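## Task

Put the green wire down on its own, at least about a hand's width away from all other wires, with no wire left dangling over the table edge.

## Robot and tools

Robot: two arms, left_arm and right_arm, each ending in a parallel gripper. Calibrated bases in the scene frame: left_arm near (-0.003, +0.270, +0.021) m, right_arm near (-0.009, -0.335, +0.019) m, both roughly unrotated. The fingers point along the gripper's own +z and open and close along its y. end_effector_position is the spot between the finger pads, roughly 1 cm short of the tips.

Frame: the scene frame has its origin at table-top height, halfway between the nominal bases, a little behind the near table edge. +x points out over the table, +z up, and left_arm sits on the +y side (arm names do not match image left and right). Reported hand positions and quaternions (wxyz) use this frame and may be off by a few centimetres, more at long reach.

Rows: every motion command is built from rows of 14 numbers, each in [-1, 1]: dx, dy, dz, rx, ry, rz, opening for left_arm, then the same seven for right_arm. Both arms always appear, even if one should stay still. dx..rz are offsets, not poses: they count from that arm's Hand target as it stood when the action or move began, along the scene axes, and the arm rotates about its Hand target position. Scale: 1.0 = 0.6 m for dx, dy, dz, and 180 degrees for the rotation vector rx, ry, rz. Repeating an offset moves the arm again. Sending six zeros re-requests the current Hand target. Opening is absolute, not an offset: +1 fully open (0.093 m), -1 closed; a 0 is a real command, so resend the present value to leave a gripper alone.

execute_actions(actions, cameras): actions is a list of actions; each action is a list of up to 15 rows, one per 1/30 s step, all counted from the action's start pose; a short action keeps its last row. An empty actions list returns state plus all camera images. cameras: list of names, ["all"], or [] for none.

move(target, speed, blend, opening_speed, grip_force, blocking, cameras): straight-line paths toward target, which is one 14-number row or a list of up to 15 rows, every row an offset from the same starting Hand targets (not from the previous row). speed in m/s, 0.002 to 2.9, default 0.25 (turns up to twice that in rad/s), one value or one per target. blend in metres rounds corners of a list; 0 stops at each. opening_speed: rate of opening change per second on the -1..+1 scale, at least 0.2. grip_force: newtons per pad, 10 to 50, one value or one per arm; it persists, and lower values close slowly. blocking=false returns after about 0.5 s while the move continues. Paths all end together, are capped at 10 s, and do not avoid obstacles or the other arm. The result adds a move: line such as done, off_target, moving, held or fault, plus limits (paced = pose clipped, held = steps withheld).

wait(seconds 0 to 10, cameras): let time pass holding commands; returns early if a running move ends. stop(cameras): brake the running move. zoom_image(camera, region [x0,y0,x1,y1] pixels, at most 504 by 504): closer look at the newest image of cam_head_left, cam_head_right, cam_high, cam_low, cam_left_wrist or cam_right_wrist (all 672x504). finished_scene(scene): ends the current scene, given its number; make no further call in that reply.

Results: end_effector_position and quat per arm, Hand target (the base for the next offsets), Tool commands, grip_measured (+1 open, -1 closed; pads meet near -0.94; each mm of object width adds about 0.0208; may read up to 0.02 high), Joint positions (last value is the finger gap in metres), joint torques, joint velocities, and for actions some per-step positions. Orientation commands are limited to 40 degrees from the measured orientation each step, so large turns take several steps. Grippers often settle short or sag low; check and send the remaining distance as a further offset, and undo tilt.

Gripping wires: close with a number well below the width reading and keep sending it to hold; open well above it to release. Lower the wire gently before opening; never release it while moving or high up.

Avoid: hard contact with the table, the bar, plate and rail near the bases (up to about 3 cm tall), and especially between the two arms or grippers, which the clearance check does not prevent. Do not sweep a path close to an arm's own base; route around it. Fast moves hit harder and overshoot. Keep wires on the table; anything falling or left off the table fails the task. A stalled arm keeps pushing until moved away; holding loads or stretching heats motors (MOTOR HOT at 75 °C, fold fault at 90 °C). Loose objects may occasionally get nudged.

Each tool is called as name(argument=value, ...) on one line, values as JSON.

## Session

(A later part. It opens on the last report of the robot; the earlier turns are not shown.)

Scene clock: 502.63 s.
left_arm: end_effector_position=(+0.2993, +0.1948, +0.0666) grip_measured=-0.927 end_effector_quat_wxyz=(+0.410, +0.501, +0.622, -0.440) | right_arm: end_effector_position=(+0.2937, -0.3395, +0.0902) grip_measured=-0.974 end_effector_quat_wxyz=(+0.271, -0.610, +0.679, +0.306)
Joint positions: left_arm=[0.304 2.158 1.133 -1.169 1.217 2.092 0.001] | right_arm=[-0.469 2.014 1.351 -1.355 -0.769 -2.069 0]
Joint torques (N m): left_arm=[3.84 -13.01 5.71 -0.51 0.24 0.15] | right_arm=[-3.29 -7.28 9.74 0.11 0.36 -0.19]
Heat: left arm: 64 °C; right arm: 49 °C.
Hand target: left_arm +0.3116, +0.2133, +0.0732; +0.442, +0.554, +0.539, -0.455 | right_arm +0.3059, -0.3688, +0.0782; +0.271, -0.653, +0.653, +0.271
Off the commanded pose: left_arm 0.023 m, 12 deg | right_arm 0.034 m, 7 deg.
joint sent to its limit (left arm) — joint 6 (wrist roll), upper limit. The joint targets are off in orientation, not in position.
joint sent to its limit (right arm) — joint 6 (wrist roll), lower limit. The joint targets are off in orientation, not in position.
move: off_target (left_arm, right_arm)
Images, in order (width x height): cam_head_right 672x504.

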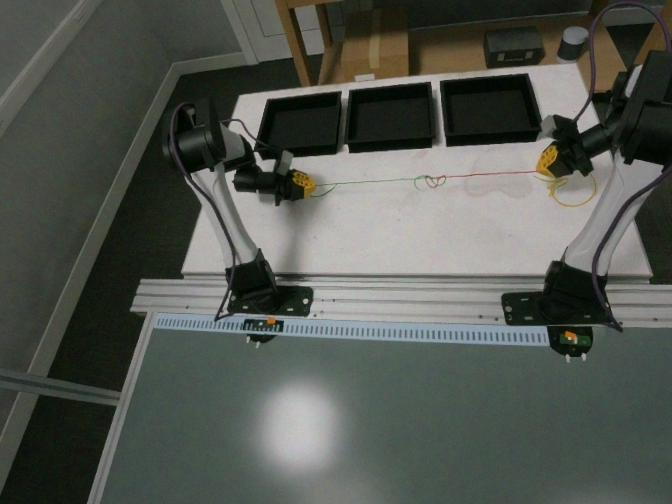

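move(target=[[-0.03,-0.12,-0.03,0,0,0,-0.932471,-0.03,0.12,0,0,0,0,-1],[-0.03,-0.3,-0.03,0,0,0,-0.932471,-0.05,0.18,-0.09,0,0,0,-1],[-0.03,-0.3,-0.03,0,0,0,-0.932471,-0.05,0.18,-0.09,0,0,0,-0.5],[-0.03,-0.3,-0.03,0,0,0,-0.932471,-0.05,0.13,0.0,0,0,0,-0.5],[-0.03,-0.3,-0.03,0,0,0,-0.932471,-0.05,0.25,0.31,0,0,0,0.2]], speed=0.15, opening_speed=1, cameras=["cam_right_wrist","cam_head_right"])

zoom_image(camera="cam_right_wrist", region=[210, 0, 510, 300])

Scene clock: 518.77 s.
left_arm: end_effector_position=(+0.2942, +0.0345, +0.0501) grip_measured=-0.927 end_effector_quat_wxyz=(+0.437, +0.551, +0.540, -0.462) | right_arm: end_effector_position=(+0.2779, -0.2216, +0.2520) grip_measured=+0.199 end_effector_quat_wxyz=(-0.274, +0.648, -0.661, -0.260)
Joint positions: left_arm=[-0.213 2.083 0.725 0.547 1.294 0.782 0.001] | right_arm=[-0.096 1.626 1.592 -1.543 -0.799 -1.601 0.055]
Joint torques (N m): left_arm=[0.17 -11.19 2.21 1.2 0.27 -0.1] | right_arm=[0.55 -7.35 9.35 0.11 -0.64 0.05]
Heat: left arm: 68 °C; right arm: 50 °C.
Hand target: left_arm +0.2936, +0.0334, +0.0552; +0.442, +0.554, +0.539, -0.455 | right_arm +0.2758, -0.2188, +0.2641; -0.271, +0.653, -0.653, -0.272
Off the commanded pose: left_arm 0.005 m, 1 deg | right_arm 0.013 m, 2 deg.
joint sent to its limit (right arm) — joint 4 (wrist pitch), lower limit. The joint targets still meet the commanded pose.
move: off_target (right_arm); target 5's new opening was sent with right_arm's hand 0.013 m and 2 deg from that target
Images, in order (width x height): cam_head_right 672x504, cam_right_wrist 672x504.

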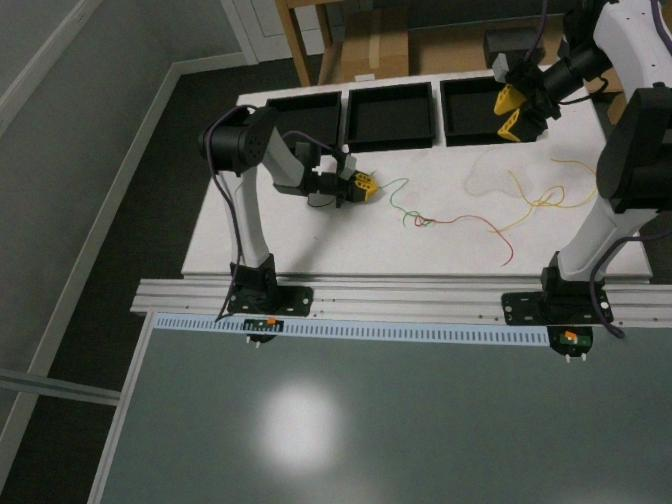

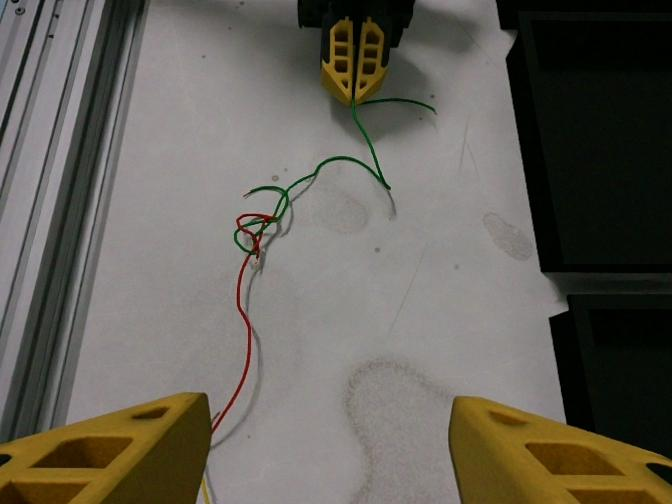

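Scaled by 1.680 from the camera's 672x504 image, which has a finer 960x720 frame.

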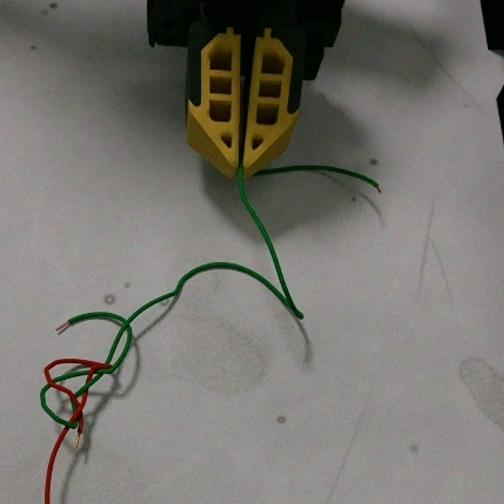

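zoom_image(camera="cam_right_wrist", region=[215, 170, 315, 280])

Scaled by 4.582 from the camera's 672x504 image, which has a finer 960x720 frame.

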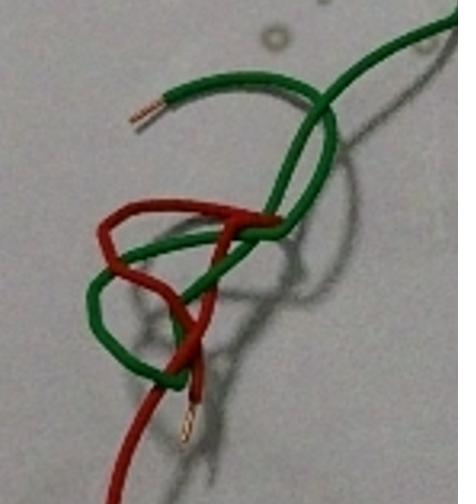

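move(target=[0,-0.1,0.25,0,0,0,-0.932471,0,0,0,0,0,0,0.2], speed=0.12, cameras=["cam_right_wrist","cam_head_right","cam_low"])

zoom_image(camera="cam_right_wrist", region=[170, 120, 420, 320])

zoom_image(camera="cam_low", region=[330, 220, 430, 320])

Scene clock: 537.80 s.
left_arm: end_effector_position=(+0.2893, -0.0233, +0.1857) grip_measured=-0.927 end_effector_quat_wxyz=(+0.423, +0.548, +0.552, -0.464) | right_arm: end_effector_position=(+0.2779, -0.2216, +0.2520) grip_measured=+0.199 end_effector_quat_wxyz=(-0.274, +0.648, -0.661, -0.260)
Joint positions: left_arm=[-0.396 1.68 0.872 0.258 1.142 0.468 0.001] | right_arm=[-0.096 1.626 1.592 -1.543 -0.799 -1.601 0.055]
Joint torques (N m): left_arm=[0.34 -10.71 8.16 1.42 0.3 -0.04] | right_arm=[0.59 -7.39 9.29 0.11 -0.63 0]
Heat: left arm: 68 °C; right arm: 51 °C.
Hand target: left_arm +0.2936, -0.0266, +0.2052; +0.442, +0.554, +0.539, -0.455 | right_arm +0.2758, -0.2188, +0.2641; -0.271, +0.653, -0.653, -0.272
Off the commanded pose: left_arm 0.020 m, 3 deg | right_arm 0.013 m, 2 deg.
joint sent to its limit (right arm) — joint 4 (wrist pitch), lower limit. The joint targets still meet the commanded pose.
move: off_target (left_arm, right_arm)
Images, in order (width x height): cam_head_right 672x504, cam_low 672x504, cam_right_wrist 672x504.

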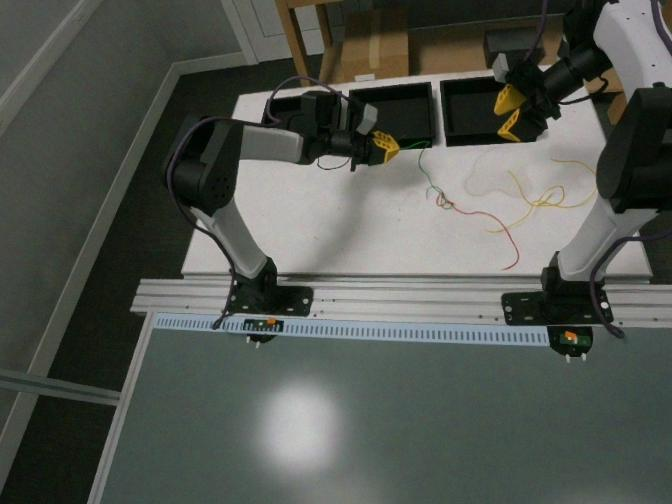

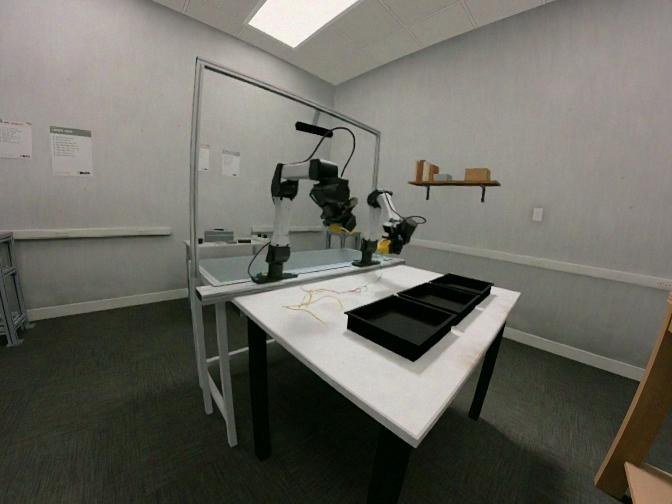

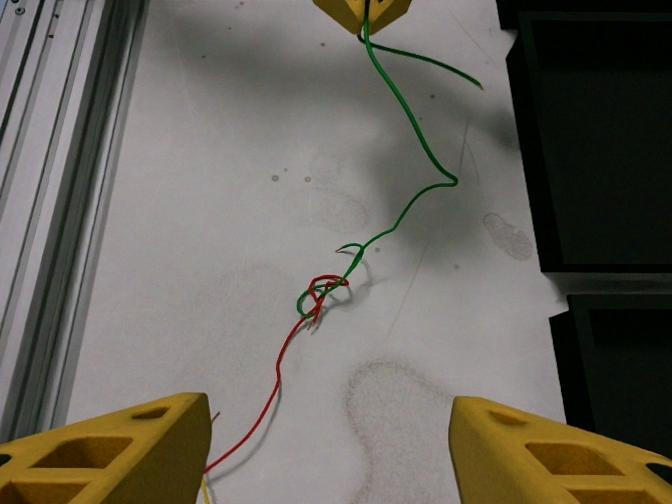

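Scaled by 2.016 from the camera's 672x504 image, which has a finer 960x720 frame.

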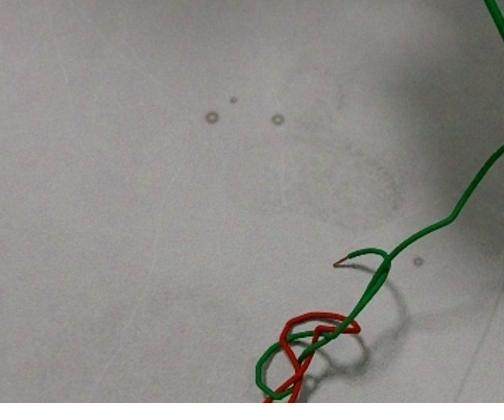

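Scaled by 5.040 from the camera's 672x504 image, which has a finer 960x720 frame.

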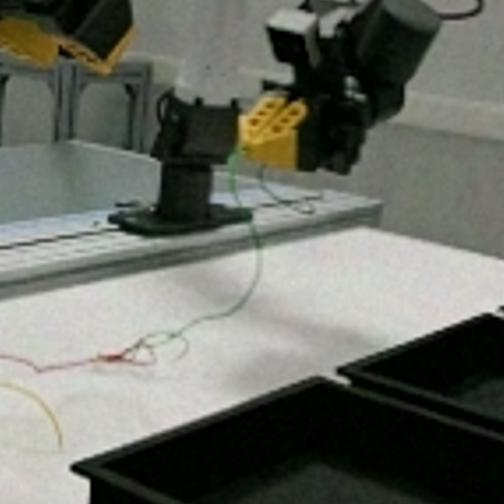

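move(target=[0,-0.08,0.1,0,0,0,-0.932471,0,-0.22,0.08,0,0,0,0.2], speed=0.2, cameras=["cam_right_wrist","cam_low"])

zoom_image(camera="cam_low", region=[300, 190, 440, 330])

zoom_image(camera="cam_right_wrist", region=[170, 0, 470, 300])

Scene clock: 553.90 s.
left_arm: end_effector_position=(+0.2914, -0.0724, +0.2434) grip_measured=-0.927 end_effector_quat_wxyz=(+0.422, +0.552, +0.551, -0.461) | right_arm: end_effector_position=(+0.2787, -0.3516, +0.2998) grip_measured=+0.199 end_effector_quat_wxyz=(+0.377, -0.572, +0.724, +0.082)
Joint positions: left_arm=[-0.525 1.663 1.083 0.132 1.027 0.355 0.001] | right_arm=[-0.566 1.475 1.617 -1.545 -0.8 -1.778 0.055]
Joint torques (N m): left_arm=[0.17 -11.04 9.26 1.53 0.12 -0.1] | right_arm=[-0.16 -6.11 9.73 0.42 -0.53 -0.19]
Heat: left arm: 69 °C; right arm: 51 °C.
Hand target: left_arm +0.2936, -0.0747, +0.2653; +0.442, +0.554, +0.539, -0.455 | right_arm +0.2758, -0.3508, +0.3122; +0.271, -0.653, +0.653, +0.271
Off the commanded pose: left_arm 0.022 m, 3 deg | right_arm 0.013 m, 28 deg.
joint sent to its limit (right arm) — joint 4 (wrist pitch), lower limit. The joint targets are off in orientation, not in position.
move: off_target (left_arm, right_arm)
Images, in order (width x height): cam_low 672x504, cam_right_wrist 672x504.

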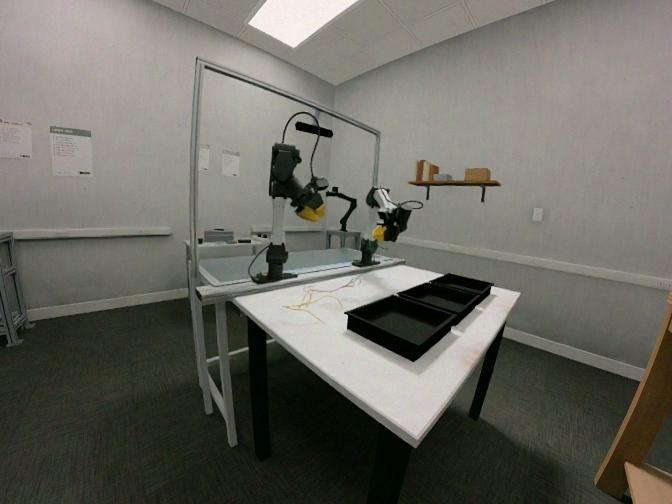

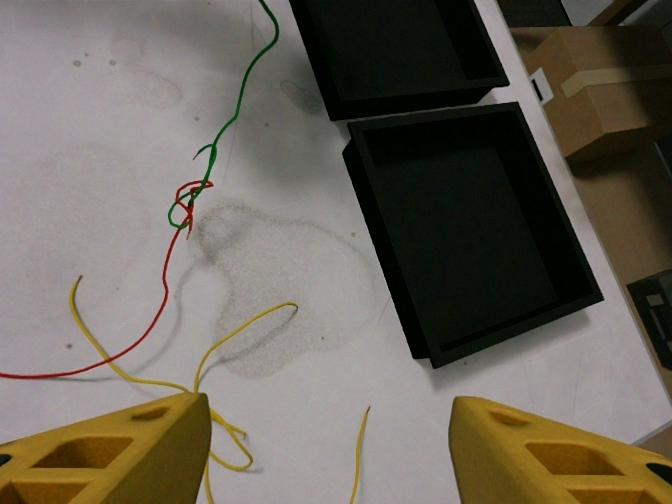

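Scaled by 3.600 from the camera's 672x504 image, which has a finer 960x720 frame.

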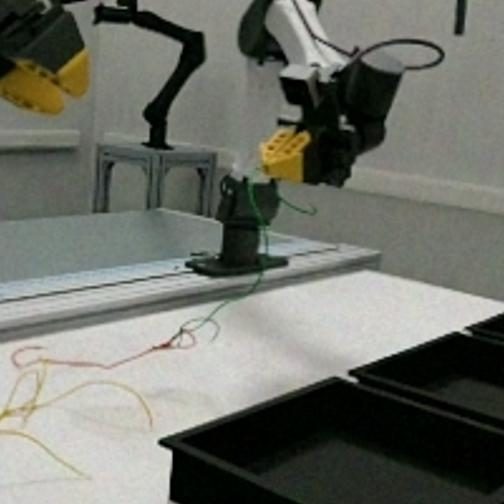

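Scaled by 1.680 from the camera's 672x504 image, which has a finer 960x720 frame.

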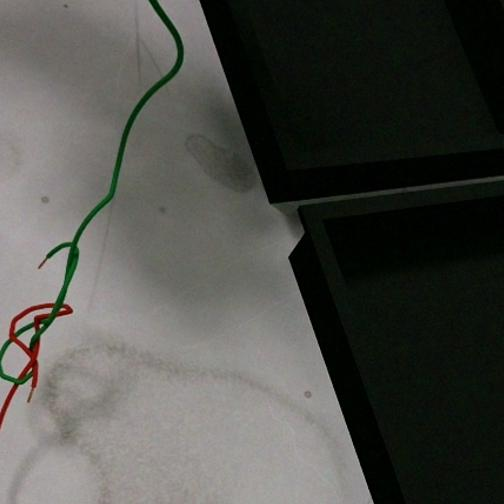

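move(target=[[0,0.0,0.18,0,0,0,-0.932471,0,0,0,0,0,0,0.2],[0,0,0.12,0,0,0,-0.932471,0,0,0,0,0,0,0.2],[0,0,0.18,0,0,0,-0.932471,0,0,0,0,0,0,0.2],[0,0,0.12,0,0,0,-0.932471,0,0,0,0,0,0,0.2],[0,0,0.18,0,0,0,-0.932471,0,0,0,0,0,0,0.2],[0,0,0.12,0,0,0,-0.932471,0,0,0,0,0,0,0.2],[0,0,0.18,0,0,0,-0.932471,0,0,0,0,0,0,0.2]], speed=[0.15,0.5,0.5,0.5,0.5,0.5,0.5], blend=0.015, cameras=["cam_right_wrist","cam_low","cam_head_right"])

zoom_image(camera="cam_low", region=[300, 190, 440, 330])

zoom_image(camera="cam_right_wrist", region=[130, 0, 430, 300])

Scene clock: 568.20 s.
left_arm: end_effector_position=(+0.2961, -0.0733, +0.3555) grip_measured=-0.927 end_effector_quat_wxyz=(+0.424, +0.547, +0.555, -0.462) | right_arm: end_effector_position=(+0.2787, -0.3516, +0.2998) grip_measured=+0.199 end_effector_quat_wxyz=(+0.377, -0.572, +0.724, +0.082)
Joint positions: left_arm=[-0.525 1.622 1.484 -0.296 1.021 0.336 0.001] | right_arm=[-0.566 1.475 1.617 -1.545 -0.8 -1.778 0.055]
Joint torques (N m): left_arm=[0.24 -9.65 9.55 1.54 0.14 0.11] | right_arm=[-0.08 -6.15 9.65 0.41 -0.52 -0.17]
Heat: left arm: 70 °C; right arm: 50 °C.
Hand target: left_arm +0.2936, -0.0747, +0.3731; +0.442, +0.554, +0.539, -0.455 | right_arm +0.2758, -0.3508, +0.3122; +0.271, -0.653, +0.653, +0.271
Off the commanded pose: left_arm 0.018 m, 3 deg | right_arm 0.013 m, 28 deg.
joint sent to its limit (right arm) — joint 4 (wrist pitch), lower limit. The joint targets are off in orientation, not in position.
move: off_target (left_arm, right_arm)
Images, in order (width x height): cam_head_right 672x504, cam_low 672x504, cam_right_wrist 672x504.

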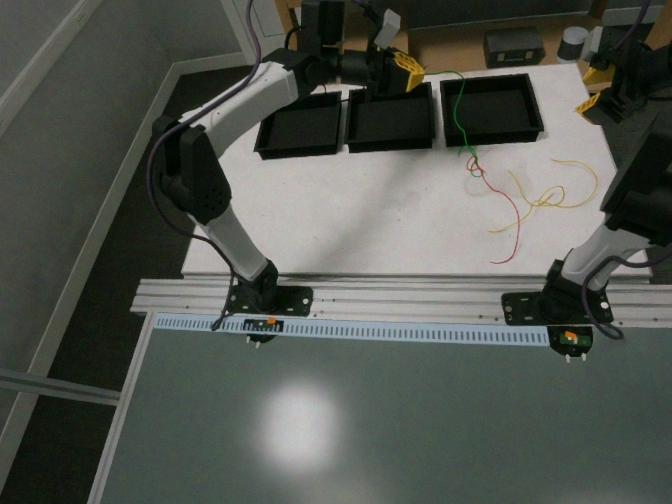

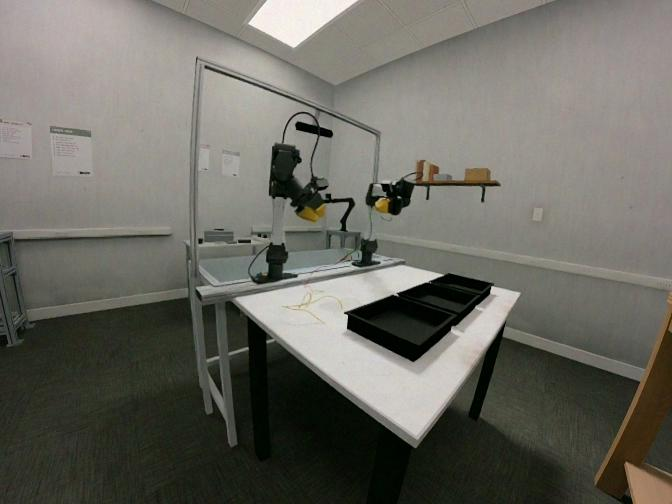

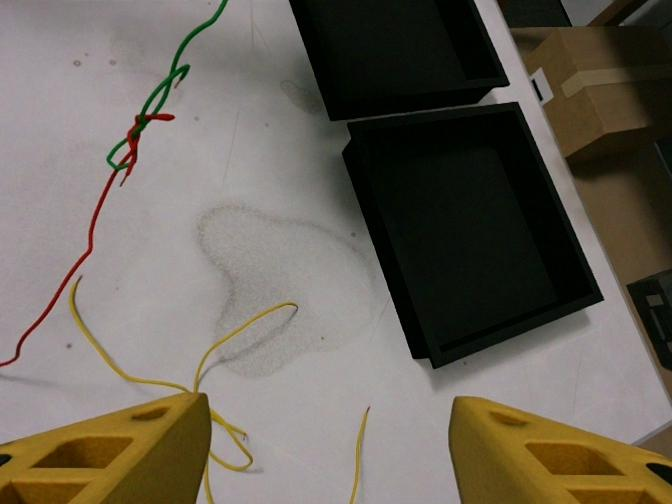

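Scaled by 3.600 from the camera's 672x504 image, which has a finer 960x720 frame.

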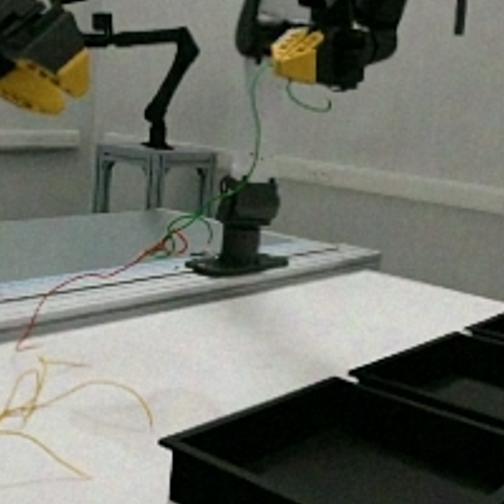

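Scaled by 1.680 from the camera's 672x504 image, which has a finer 960x720 frame.

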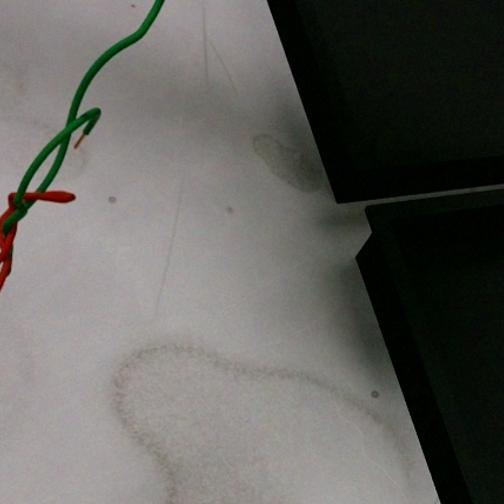

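move(target=[0,0.18,-0.5,0,0,0,-0.932471,0,0.25,-0.05,0,0,0,0.2], speed=0.2, cameras=["cam_right_wrist","cam_head_right"])

zoom_image(camera="cam_right_wrist", region=[170, 130, 370, 330])

Scene clock: 585.80 s.
left_arm: end_effector_position=(+0.2976, +0.0321, +0.0773) grip_measured=-0.927 end_effector_quat_wxyz=(+0.441, +0.553, +0.543, -0.452) | right_arm: end_effector_position=(+0.2737, -0.2035, +0.2745) grip_measured=+0.199 end_effector_quat_wxyz=(-0.281, +0.650, -0.660, -0.253)
Joint positions: left_arm=[-0.222 1.972 0.728 0.47 1.268 0.756 0.001] | right_arm=[-0.033 1.596 1.652 -1.545 -0.797 -1.506 0.055]
Joint torques (N m): left_arm=[0.77 -7.83 3.14 1.25 0.62 0.22] | right_arm=[0.44 -4.98 9.98 0.3 -0.66 0.03]
Heat: left arm: 67 °C; right arm: 49 °C.
Hand target: left_arm +0.2937, +0.0333, +0.0732; +0.442, +0.554, +0.539, -0.455 | right_arm +0.2758, -0.2007, +0.2821; -0.271, +0.653, -0.653, -0.272
Off the commanded pose: left_arm 0.006 m, 1 deg | right_arm 0.008 m, 3 deg.
joint sent to its limit (right arm) — joint 4 (wrist pitch), lower limit. The joint targets are off in orientation, not in position.
move: off_target (right_arm)
Images, in order (width x height): cam_head_right 672x504, cam_right_wrist 672x504.

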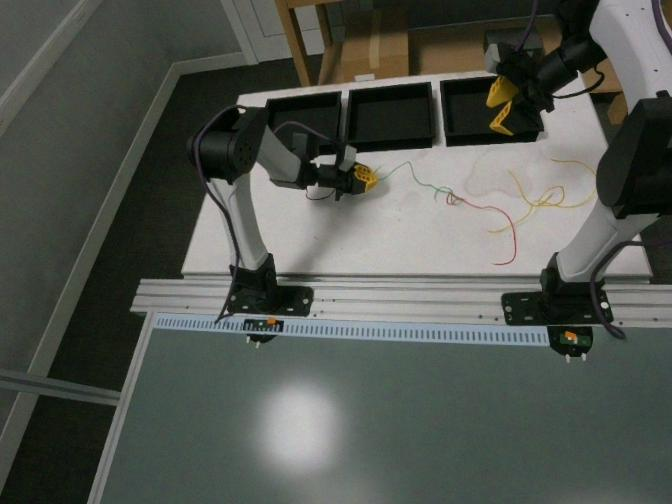

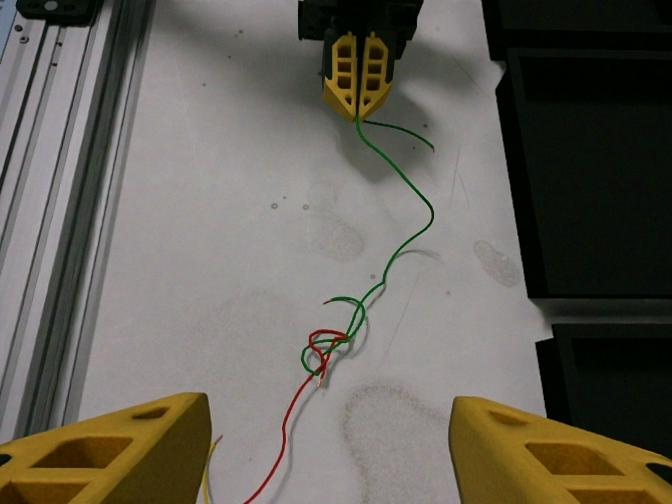

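Scaled by 2.520 from the camera's 672x504 image, which has a finer 960x720 frame.

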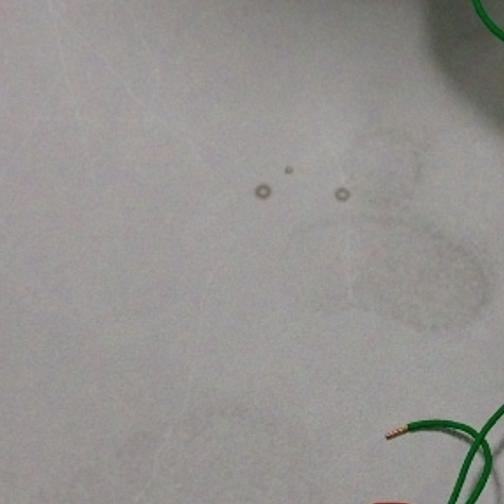

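move(target=[[0,0,0,0,0,0,-0.932471,-0.067,-0.08,-0.38,0,0,0,-0.1],[0,0,0,0,0,0,-0.932471,-0.067,-0.065,-0.46,0,0,0,-0.1]], speed=0.2, cameras=["cam_right_wrist"])

Scene clock: 599.37 s.
left_arm: end_effector_position=(+0.2978, +0.0321, +0.0774) grip_measured=-0.927 end_effector_quat_wxyz=(+0.442, +0.553, +0.543, -0.451) | right_arm: end_effector_position=(+0.2258, -0.2405, +0.0119) grip_measured=-0.099 end_effector_quat_wxyz=(-0.256, +0.647, -0.657, -0.289)
Joint positions: left_arm=[-0.222 1.972 0.728 0.472 1.268 0.756 0.001] | right_arm=[-0.167 1.815 0.751 -0.68 -0.802 -1.749 0.04]
Joint torques (N m): left_arm=[0.96 -7.45 3.03 1.24 0.63 0.13] | right_arm=[0.83 -5.16 4.27 0.69 -0.51 0.09]
Heat: left arm: 66 °C; right arm: 48 °C.
Hand target: left_arm +0.2937, +0.0333, +0.0732; +0.442, +0.554, +0.539, -0.455 | right_arm +0.2356, -0.2398, +0.0061; -0.271, +0.653, -0.653, -0.272
Off the commanded pose: left_arm 0.006 m, 1 deg | right_arm 0.011 m, 3 deg.
move: off_target (right_arm)
Images, in order (width x height): cam_right_wrist 672x504.

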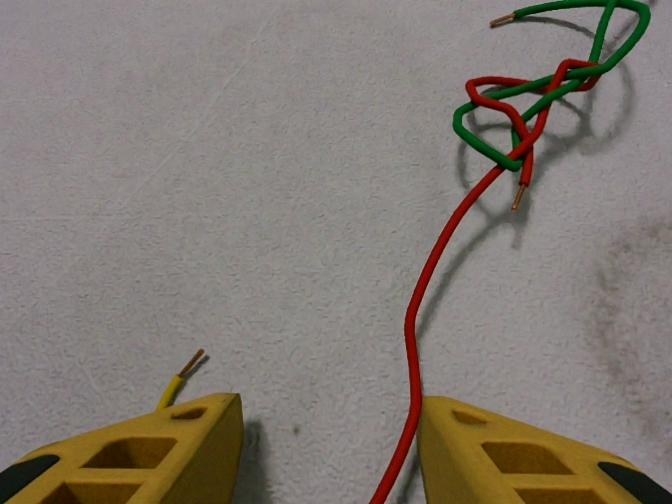

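move(target=[[0,0,0,0,0,0,-0.932471,0,0.01,0,0,0,0,-0.1],[0,0,0,0,0,0,-0.932471,0,0.01,0,0,0,0,-1],[0,0.05,0,0,0,0,-0.932471,0.07,-0.1,0.1,0,0,0,-1]], speed=0.07, opening_speed=0.6, cameras=["cam_head_right","cam_right_wrist"])

zoom_image(camera="cam_head_right", region=[340, 130, 540, 230])

Scene clock: 615.77 s.
left_arm: end_effector_position=(+0.2864, +0.0632, +0.0645) grip_measured=-0.927 end_effector_quat_wxyz=(+0.427, +0.546, +0.553, -0.461) | right_arm: end_effector_position=(+0.2743, -0.2955, +0.0657) grip_measured=-0.974 end_effector_quat_wxyz=(-0.273, +0.651, -0.654, -0.273)
Joint positions: left_arm=[-0.128 1.972 0.747 0.133 1.326 1.043 0.001] | right_arm=[-0.342 1.878 1.096 -1.081 -0.776 -1.98 0]
Joint torques (N m): left_arm=[1.07 -9.21 5.56 0.78 0.7 0.25] | right_arm=[-0.54 -6.05 8.2 -0.4 -0.36 -0.21]
Heat: left arm: 65 °C; right arm: 47 °C.
Hand target: left_arm +0.2937, +0.0633, +0.0732; +0.442, +0.554, +0.539, -0.455 | right_arm +0.2776, -0.2998, +0.0662; -0.271, +0.653, -0.653, -0.272
Off the commanded pose: left_arm 0.011 m, 3 deg | right_arm 0.005 m, 0 deg.
move: off_target (left_arm); target 2's new opening was sent with right_arm's hand 0.012 m and 4 deg from that target
Images, in order (width x height): cam_head_right 672x504, cam_right_wrist 672x504.

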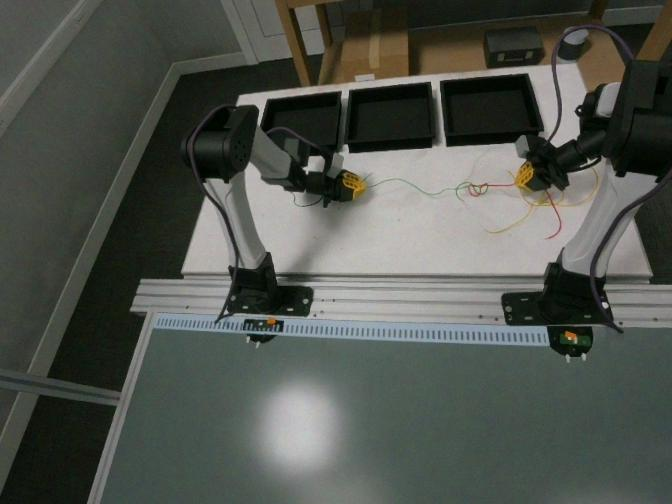

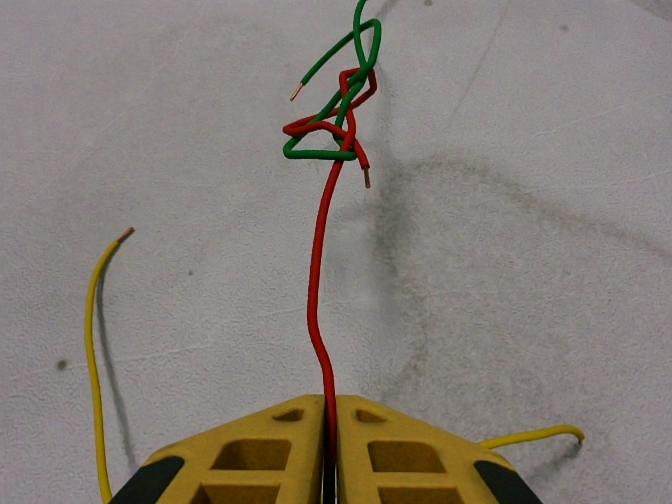

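Scaled by 2.520 from the camera's 672x504 image, which has a finer 960x720 frame.

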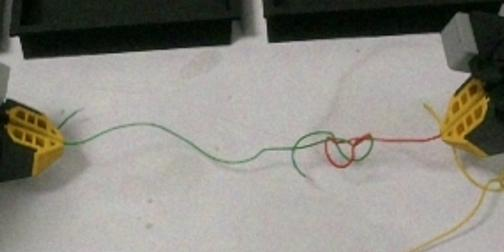

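move(target=[0,0.12,0.01,0,0,0,-0.932471,0.02,-0.05,0,0,0,0,-1], speed=0.03, cameras=["cam_head_right","cam_right_wrist"])

zoom_image(camera="cam_head_right", region=[340, 130, 540, 230])

Scene clock: 624.53 s.
left_arm: end_effector_position=(+0.2827, +0.1180, +0.0864) grip_measured=-0.927 end_effector_quat_wxyz=(+0.438, +0.547, +0.532, -0.475) | right_arm: end_effector_position=(+0.2764, -0.2986, +0.0785) grip_measured=-0.974 end_effector_quat_wxyz=(-0.286, +0.628, -0.647, -0.323)
Joint positions: left_arm=[0.061 2.104 1.064 -1.044 1.373 2.074 0.001] | right_arm=[-0.378 1.959 1.193 -1.243 -0.833 -2.068 0]
Joint torques (N m): left_arm=[4.9 -7.54 5.45 -0.57 0.19 0.17] | right_arm=[-4.71 -6.68 9.72 -0.01 0.44 -0.19]
Heat: left arm: 66 °C; right arm: 47 °C.
Hand target: left_arm +0.2936, +0.1352, +0.0792; +0.442, +0.554, +0.539, -0.455 | right_arm +0.2896, -0.3297, +0.0662; -0.271, +0.653, -0.653, -0.272
Off the commanded pose: left_arm 0.022 m, 3 deg | right_arm 0.036 m, 7 deg.
joint sent to its limit (right arm) — joint 6 (wrist roll), lower limit. The joint targets still meet the commanded pose.
move: off_target (left_arm, right_arm)
Images, in order (width x height): cam_head_right 672x504, cam_right_wrist 672x504.

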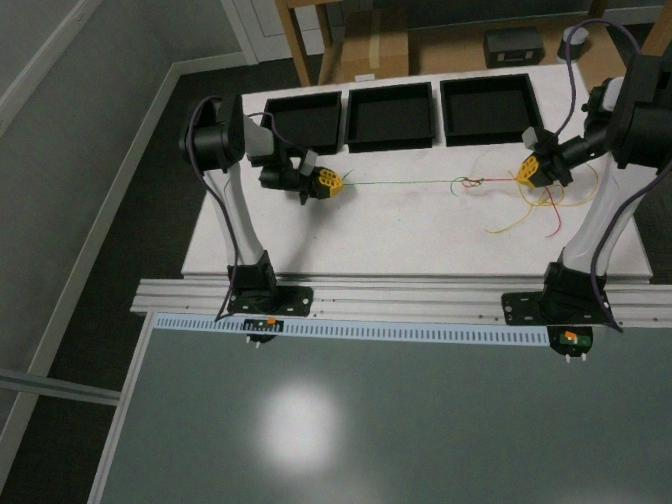

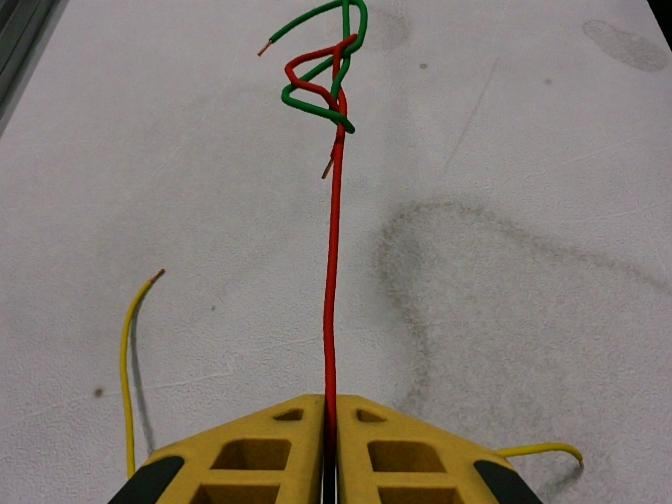

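Scaled by 2.520 from the camera's 672x504 image, which has a finer 960x720 frame.

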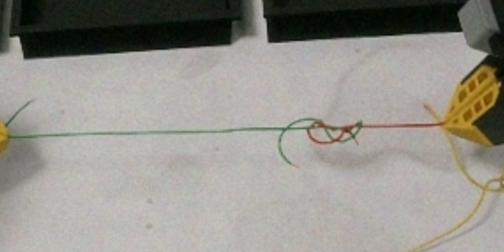

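move(target=[[0,-0.12,-0.02,0,0,0,-0.932471,-0.02,0.05,-0.03,0,0,0,-1],[0,-0.12,-0.02,0,0,0,-0.932471,-0.02,0.13,-0.05,0,0,0,-1]], speed=0.08, cameras=["cam_right_wrist"])

zoom_image(camera="cam_right_wrist", region=[170, 0, 470, 300])

Scene clock: 640.23 s.
left_arm: end_effector_position=(+0.2955, +0.0645, +0.0595) grip_measured=-0.927 end_effector_quat_wxyz=(+0.435, +0.548, +0.543, -0.464) | right_arm: end_effector_position=(+0.2748, -0.2545, +0.0289) grip_measured=-0.974 end_effector_quat_wxyz=(-0.256, +0.654, -0.655, -0.279)
Joint positions: left_arm=[-0.117 2.026 0.791 0.121 1.349 1.085 0.001] | right_arm=[-0.19 1.911 0.99 -0.828 -0.784 -1.786 0]
Joint torques (N m): left_arm=[0.36 -12.41 2.36 0.88 0.53 -0.06] | right_arm=[0.49 -9.87 4.6 0.17 -0.64 0.06]
Heat: left arm: 64 °C; right arm: 47 °C.
Hand target: left_arm +0.2936, +0.0633, +0.0671; +0.442, +0.554, +0.539, -0.455 | right_arm +0.2776, -0.2518, +0.0362; -0.271, +0.653, -0.653, -0.272
Off the commanded pose: left_arm 0.008 m, 2 deg | right_arm 0.008 m, 2 deg.
move: done
Images, in order (width x height): cam_right_wrist 672x504.

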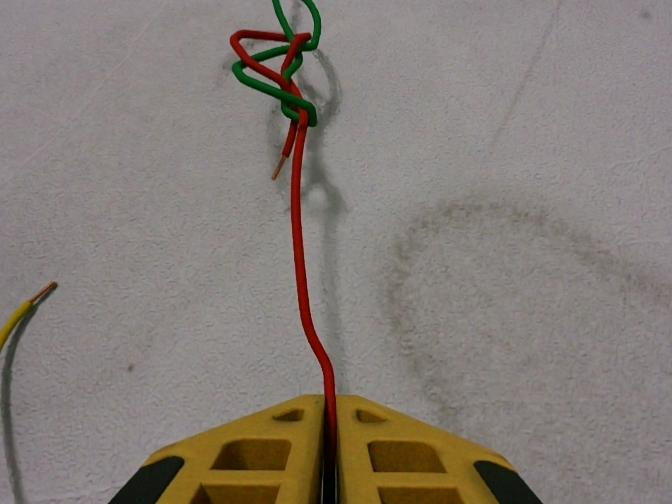

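Scaled by 1.680 from the camera's 672x504 image, which has a finer 960x720 frame.

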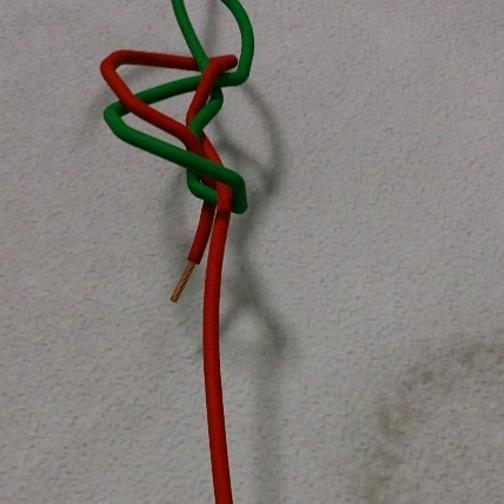

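move(target=[[0,0,0,0,0,0,-0.932471,0,0,-0.03,0,0,0,-1],[0,0,0,0,0,0,-0.932471,0,0,-0.03,0,0,0,-0.5],[0,0,0,0,0,0,-0.932471,0,-0.06,0.05,0,0,0,-0.5],[0,0,0,0,0,0,-0.932471,-0.02,0.13,0.3,0,0,0,-0.2]], speed=0.15, opening_speed=1, cameras=["cam_right_wrist"])

zoom_image(camera="cam_right_wrist", region=[250, 150, 450, 350])

Scene clock: 658.77 s.
left_arm: end_effector_position=(+0.2956, +0.0645, +0.0595) grip_measured=-0.927 end_effector_quat_wxyz=(+0.435, +0.548, +0.543, -0.464) | right_arm: end_effector_position=(+0.2660, -0.1755, +0.2036) grip_measured=-0.201 end_effector_quat_wxyz=(-0.261, +0.653, -0.656, -0.275)
Joint positions: left_arm=[-0.117 2.026 0.791 0.122 1.349 1.084 0.001] | right_arm=[0.071 1.564 1.335 -1.236 -0.797 -1.403 0.036]
Joint torques (N m): left_arm=[-0.09 -12.41 2.07 0.86 0.53 -0.07] | right_arm=[0.57 -7.43 9.95 0.29 -0.54 0.05]
Heat: left arm: 67 °C; right arm: 51 °C.
Hand target: left_arm +0.2936, +0.0632, +0.0671; +0.442, +0.554, +0.539, -0.455 | right_arm +0.2656, -0.1737, +0.2162; -0.271, +0.653, -0.653, -0.271
Off the commanded pose: left_arm 0.008 m, 1 deg | right_arm 0.013 m, 1 deg.
move: off_target (right_arm); target 4's new opening was sent with right_arm's hand 0.013 m and 1 deg from that target
Images, in order (width x height): cam_right_wrist 672x504.

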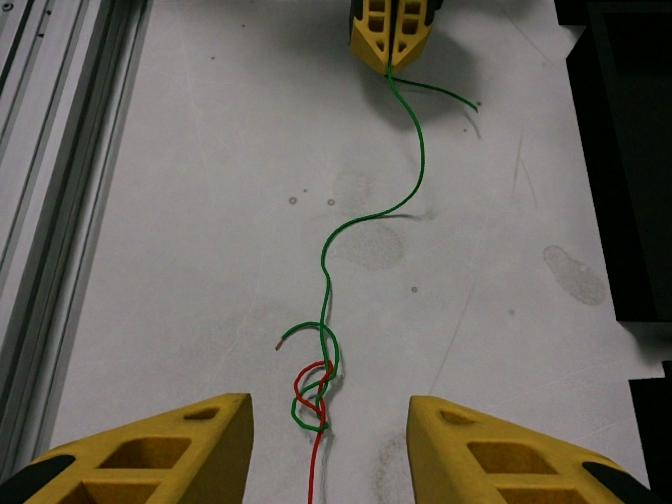

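Scaled by 2.520 from the camera's 672x504 image, which has a finer 960x720 frame.

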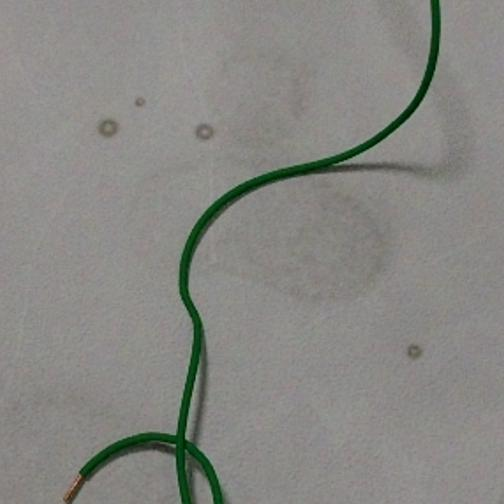

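move(target=[0,0,0,0,0,0,-0.932471,-0.05,0.02,-0.27,0,0,0,-0.65], speed=0.15, cameras=["cam_right_wrist"])

Scene clock: 669.93 s.
left_arm: end_effector_position=(+0.2956, +0.0645, +0.0595) grip_measured=-0.927 end_effector_quat_wxyz=(+0.435, +0.548, +0.543, -0.464) | right_arm: end_effector_position=(+0.2373, -0.1619, +0.0595) grip_measured=-0.649 end_effector_quat_wxyz=(-0.276, +0.655, -0.649, -0.271)
Joint positions: left_arm=[-0.117 2.026 0.791 0.122 1.349 1.084 0.001] | right_arm=[0.147 1.598 0.75 -0.509 -0.796 -1.296 0.014]
Joint torques (N m): left_arm=[0.02 -12.23 2.29 0.87 0.49 -0.05] | right_arm=[0.65 -4.83 5.6 0.8 -0.39 0.06]
Heat: left arm: 69 °C; right arm: 51 °C.
Hand target: left_arm +0.2936, +0.0632, +0.0671; +0.442, +0.554, +0.539, -0.455 | right_arm +0.2356, -0.1617, +0.0542; -0.271, +0.653, -0.653, -0.271
Off the commanded pose: left_arm 0.008 m, 1 deg | right_arm 0.006 m, 1 deg.
move: done
Images, in order (width x height): cam_right_wrist 672x504.

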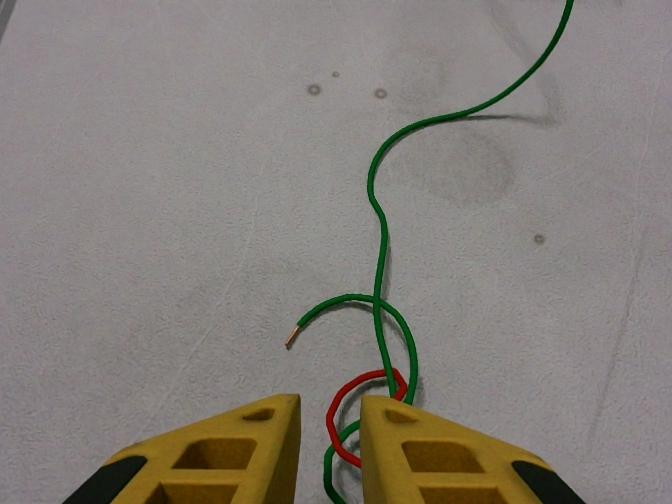

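move(target=[[0,0,0,0,0,0,-0.932471,-0.019,0.051,-0.04,0,0,0,-0.65],[0,0,0,0,0,0,-0.932471,-0.019,0.051,-0.08,0,0,0,-0.65]], speed=0.1, cameras=["cam_right_wrist"])

Scene clock: 680.07 s.
left_arm: end_effector_position=(+0.2956, +0.0645, +0.0595) grip_measured=-0.927 end_effector_quat_wxyz=(+0.435, +0.548, +0.543, -0.464) | right_arm: end_effector_position=(+0.2275, -0.1300, +0.0129) grip_measured=-0.649 end_effector_quat_wxyz=(-0.278, +0.656, -0.647, -0.272)
Joint positions: left_arm=[-0.117 2.026 0.791 0.122 1.349 1.084 0.001] | right_arm=[0.283 1.718 0.622 -0.13 -0.763 -1.115 0.014]
Joint torques (N m): left_arm=[0.02 -12.27 2.26 0.93 0.53 -0.05] | right_arm=[0.68 -4.83 4.49 1.03 -0.34 0.09]
Heat: left arm: 70 °C; right arm: 50 °C.
Hand target: left_arm +0.2936, +0.0632, +0.0671; +0.442, +0.554, +0.539, -0.455 | right_arm +0.2241, -0.1311, +0.0061; -0.271, +0.653, -0.653, -0.272
Off the commanded pose: left_arm 0.008 m, 1 deg | right_arm 0.008 m, 1 deg.
move: done
Images, in order (width x height): cam_right_wrist 672x504.

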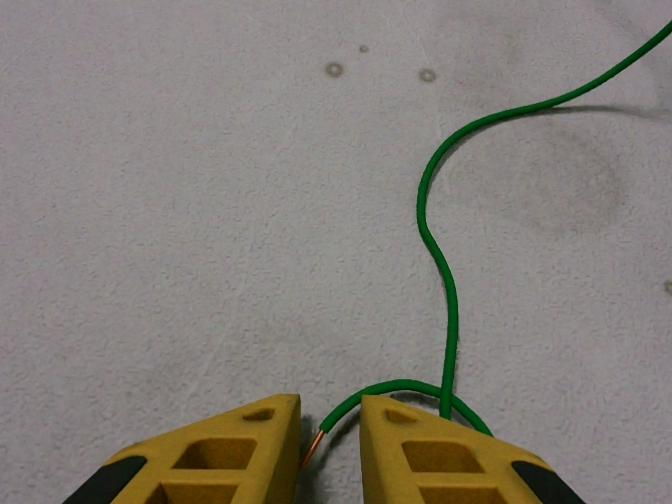

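move(target=[[0,0,0,0,0,0,-0.932471,0,0,0,0,0,0,-1],[0,0,0,0,0,0,-0.932471,-0.02,-0.05,0.04,0,0,0,-1]], speed=0.06, opening_speed=0.5, cameras=["cam_right_wrist","cam_head_right"])

zoom_image(camera="cam_head_right", region=[340, 130, 540, 230])

Scene clock: 688.57 s.
left_arm: end_effector_position=(+0.2956, +0.0645, +0.0595) grip_measured=-0.927 end_effector_quat_wxyz=(+0.435, +0.548, +0.543, -0.463) | right_arm: end_effector_position=(+0.2159, -0.1601, +0.0254) grip_measured=-0.975 end_effector_quat_wxyz=(-0.266, +0.654, -0.657, -0.266)
Joint positions: left_arm=[-0.117 2.026 0.791 0.122 1.349 1.084 0.001] | right_arm=[0.187 1.615 0.604 -0.318 -0.765 -1.233 0]
Joint torques (N m): left_arm=[0.1 -12.52 2.15 0.92 0.51 -0.07] | right_arm=[-0.65 -6.93 5.27 0.56 -0.66 -0.19]
Heat: left arm: 71 °C; right arm: 49 °C.
Hand target: left_arm +0.2936, +0.0633, +0.0671; +0.442, +0.554, +0.539, -0.455 | right_arm +0.2122, -0.1611, +0.0302; -0.271, +0.653, -0.653, -0.271
Off the commanded pose: left_arm 0.008 m, 1 deg | right_arm 0.006 m, 1 deg.
move: done
Images, in order (width x height): cam_head_right 672x504, cam_right_wrist 672x504.

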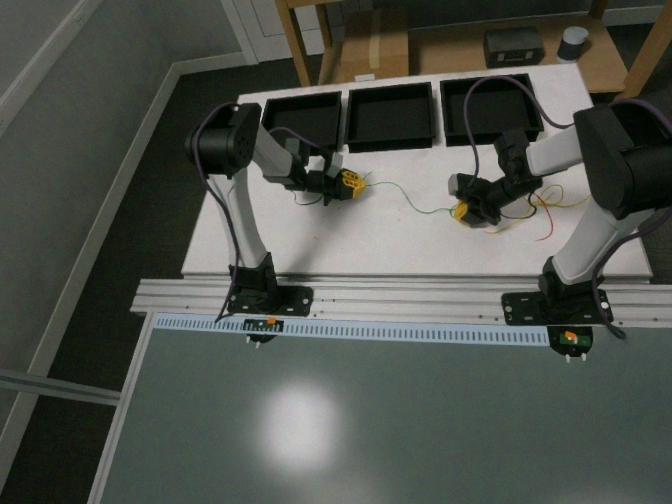

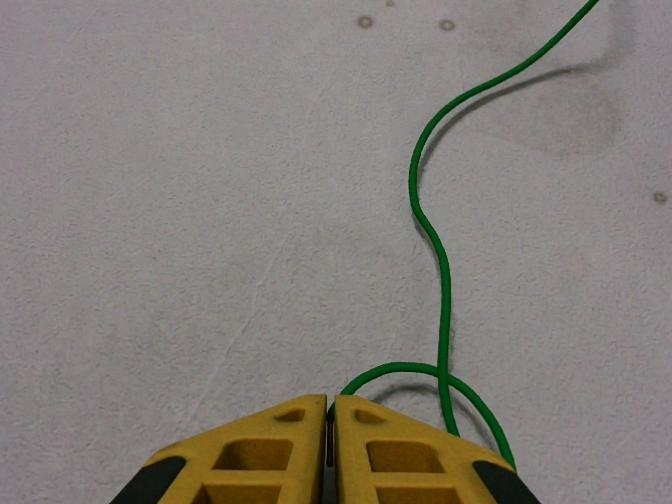

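Scaled by 2.520 from the camera's 672x504 image, which has a finer 960x720 frame.

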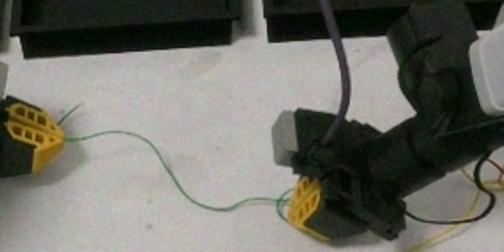

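move(target=[0,0.0,0.03,0,0,0,-0.932471,0.05,-0.22,0.07,0,0,0,-1], speed=0.05, cameras=["cam_right_wrist","cam_head_right"])

zoom_image(camera="cam_head_right", region=[340, 130, 540, 230])

Scene clock: 697.67 s.
left_arm: end_effector_position=(+0.2943, +0.0636, +0.0772) grip_measured=-0.927 end_effector_quat_wxyz=(+0.438, +0.550, +0.541, -0.462) | right_arm: end_effector_position=(+0.2384, -0.2875, +0.0717) grip_measured=-0.975 end_effector_quat_wxyz=(-0.275, +0.649, -0.653, -0.276)
Joint positions: left_arm=[-0.121 1.959 0.791 0.071 1.349 1.076 0.001] | right_arm=[-0.356 1.75 0.951 -1.083 -0.778 -2.001 0]
Joint torques (N m): left_arm=[0.4 -11.89 3.37 0.73 0.53 -0.07] | right_arm=[-0.76 -5.05 8.31 -0.4 -0.29 -0.17]
Heat: left arm: 72 °C; right arm: 49 °C.
Hand target: left_arm +0.2937, +0.0633, +0.0852; +0.442, +0.554, +0.539, -0.455 | right_arm +0.2421, -0.2932, +0.0721; -0.271, +0.653, -0.653, -0.271
Off the commanded pose: left_arm 0.008 m, 1 deg | right_arm 0.007 m, 1 deg.
move: done
Images, in order (width x height): cam_head_right 672x504, cam_right_wrist 672x504.

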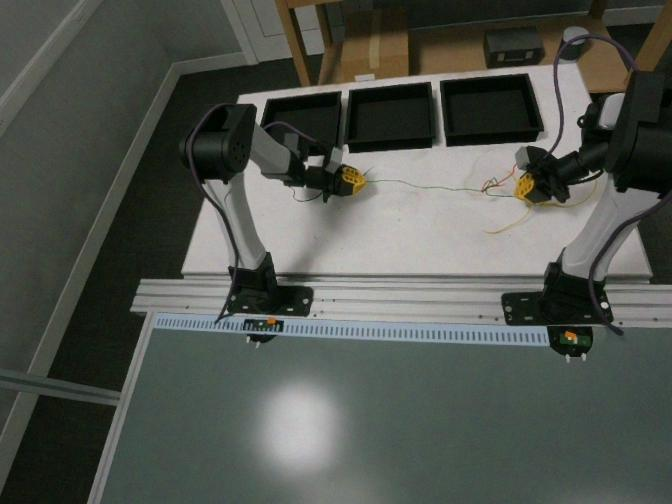

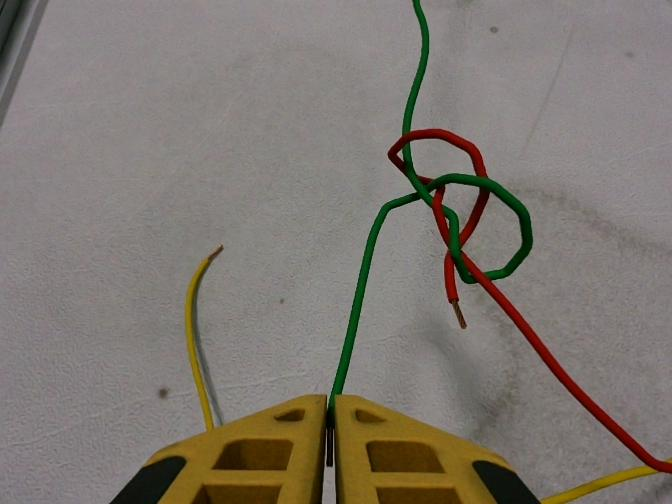

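Scaled by 2.520 from the camera's 672x504 image, which has a finer 960x720 frame.

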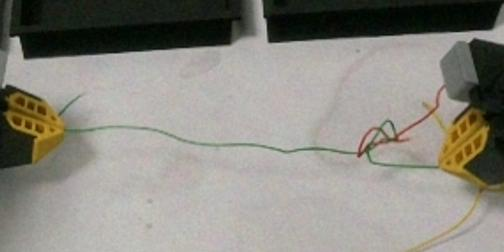

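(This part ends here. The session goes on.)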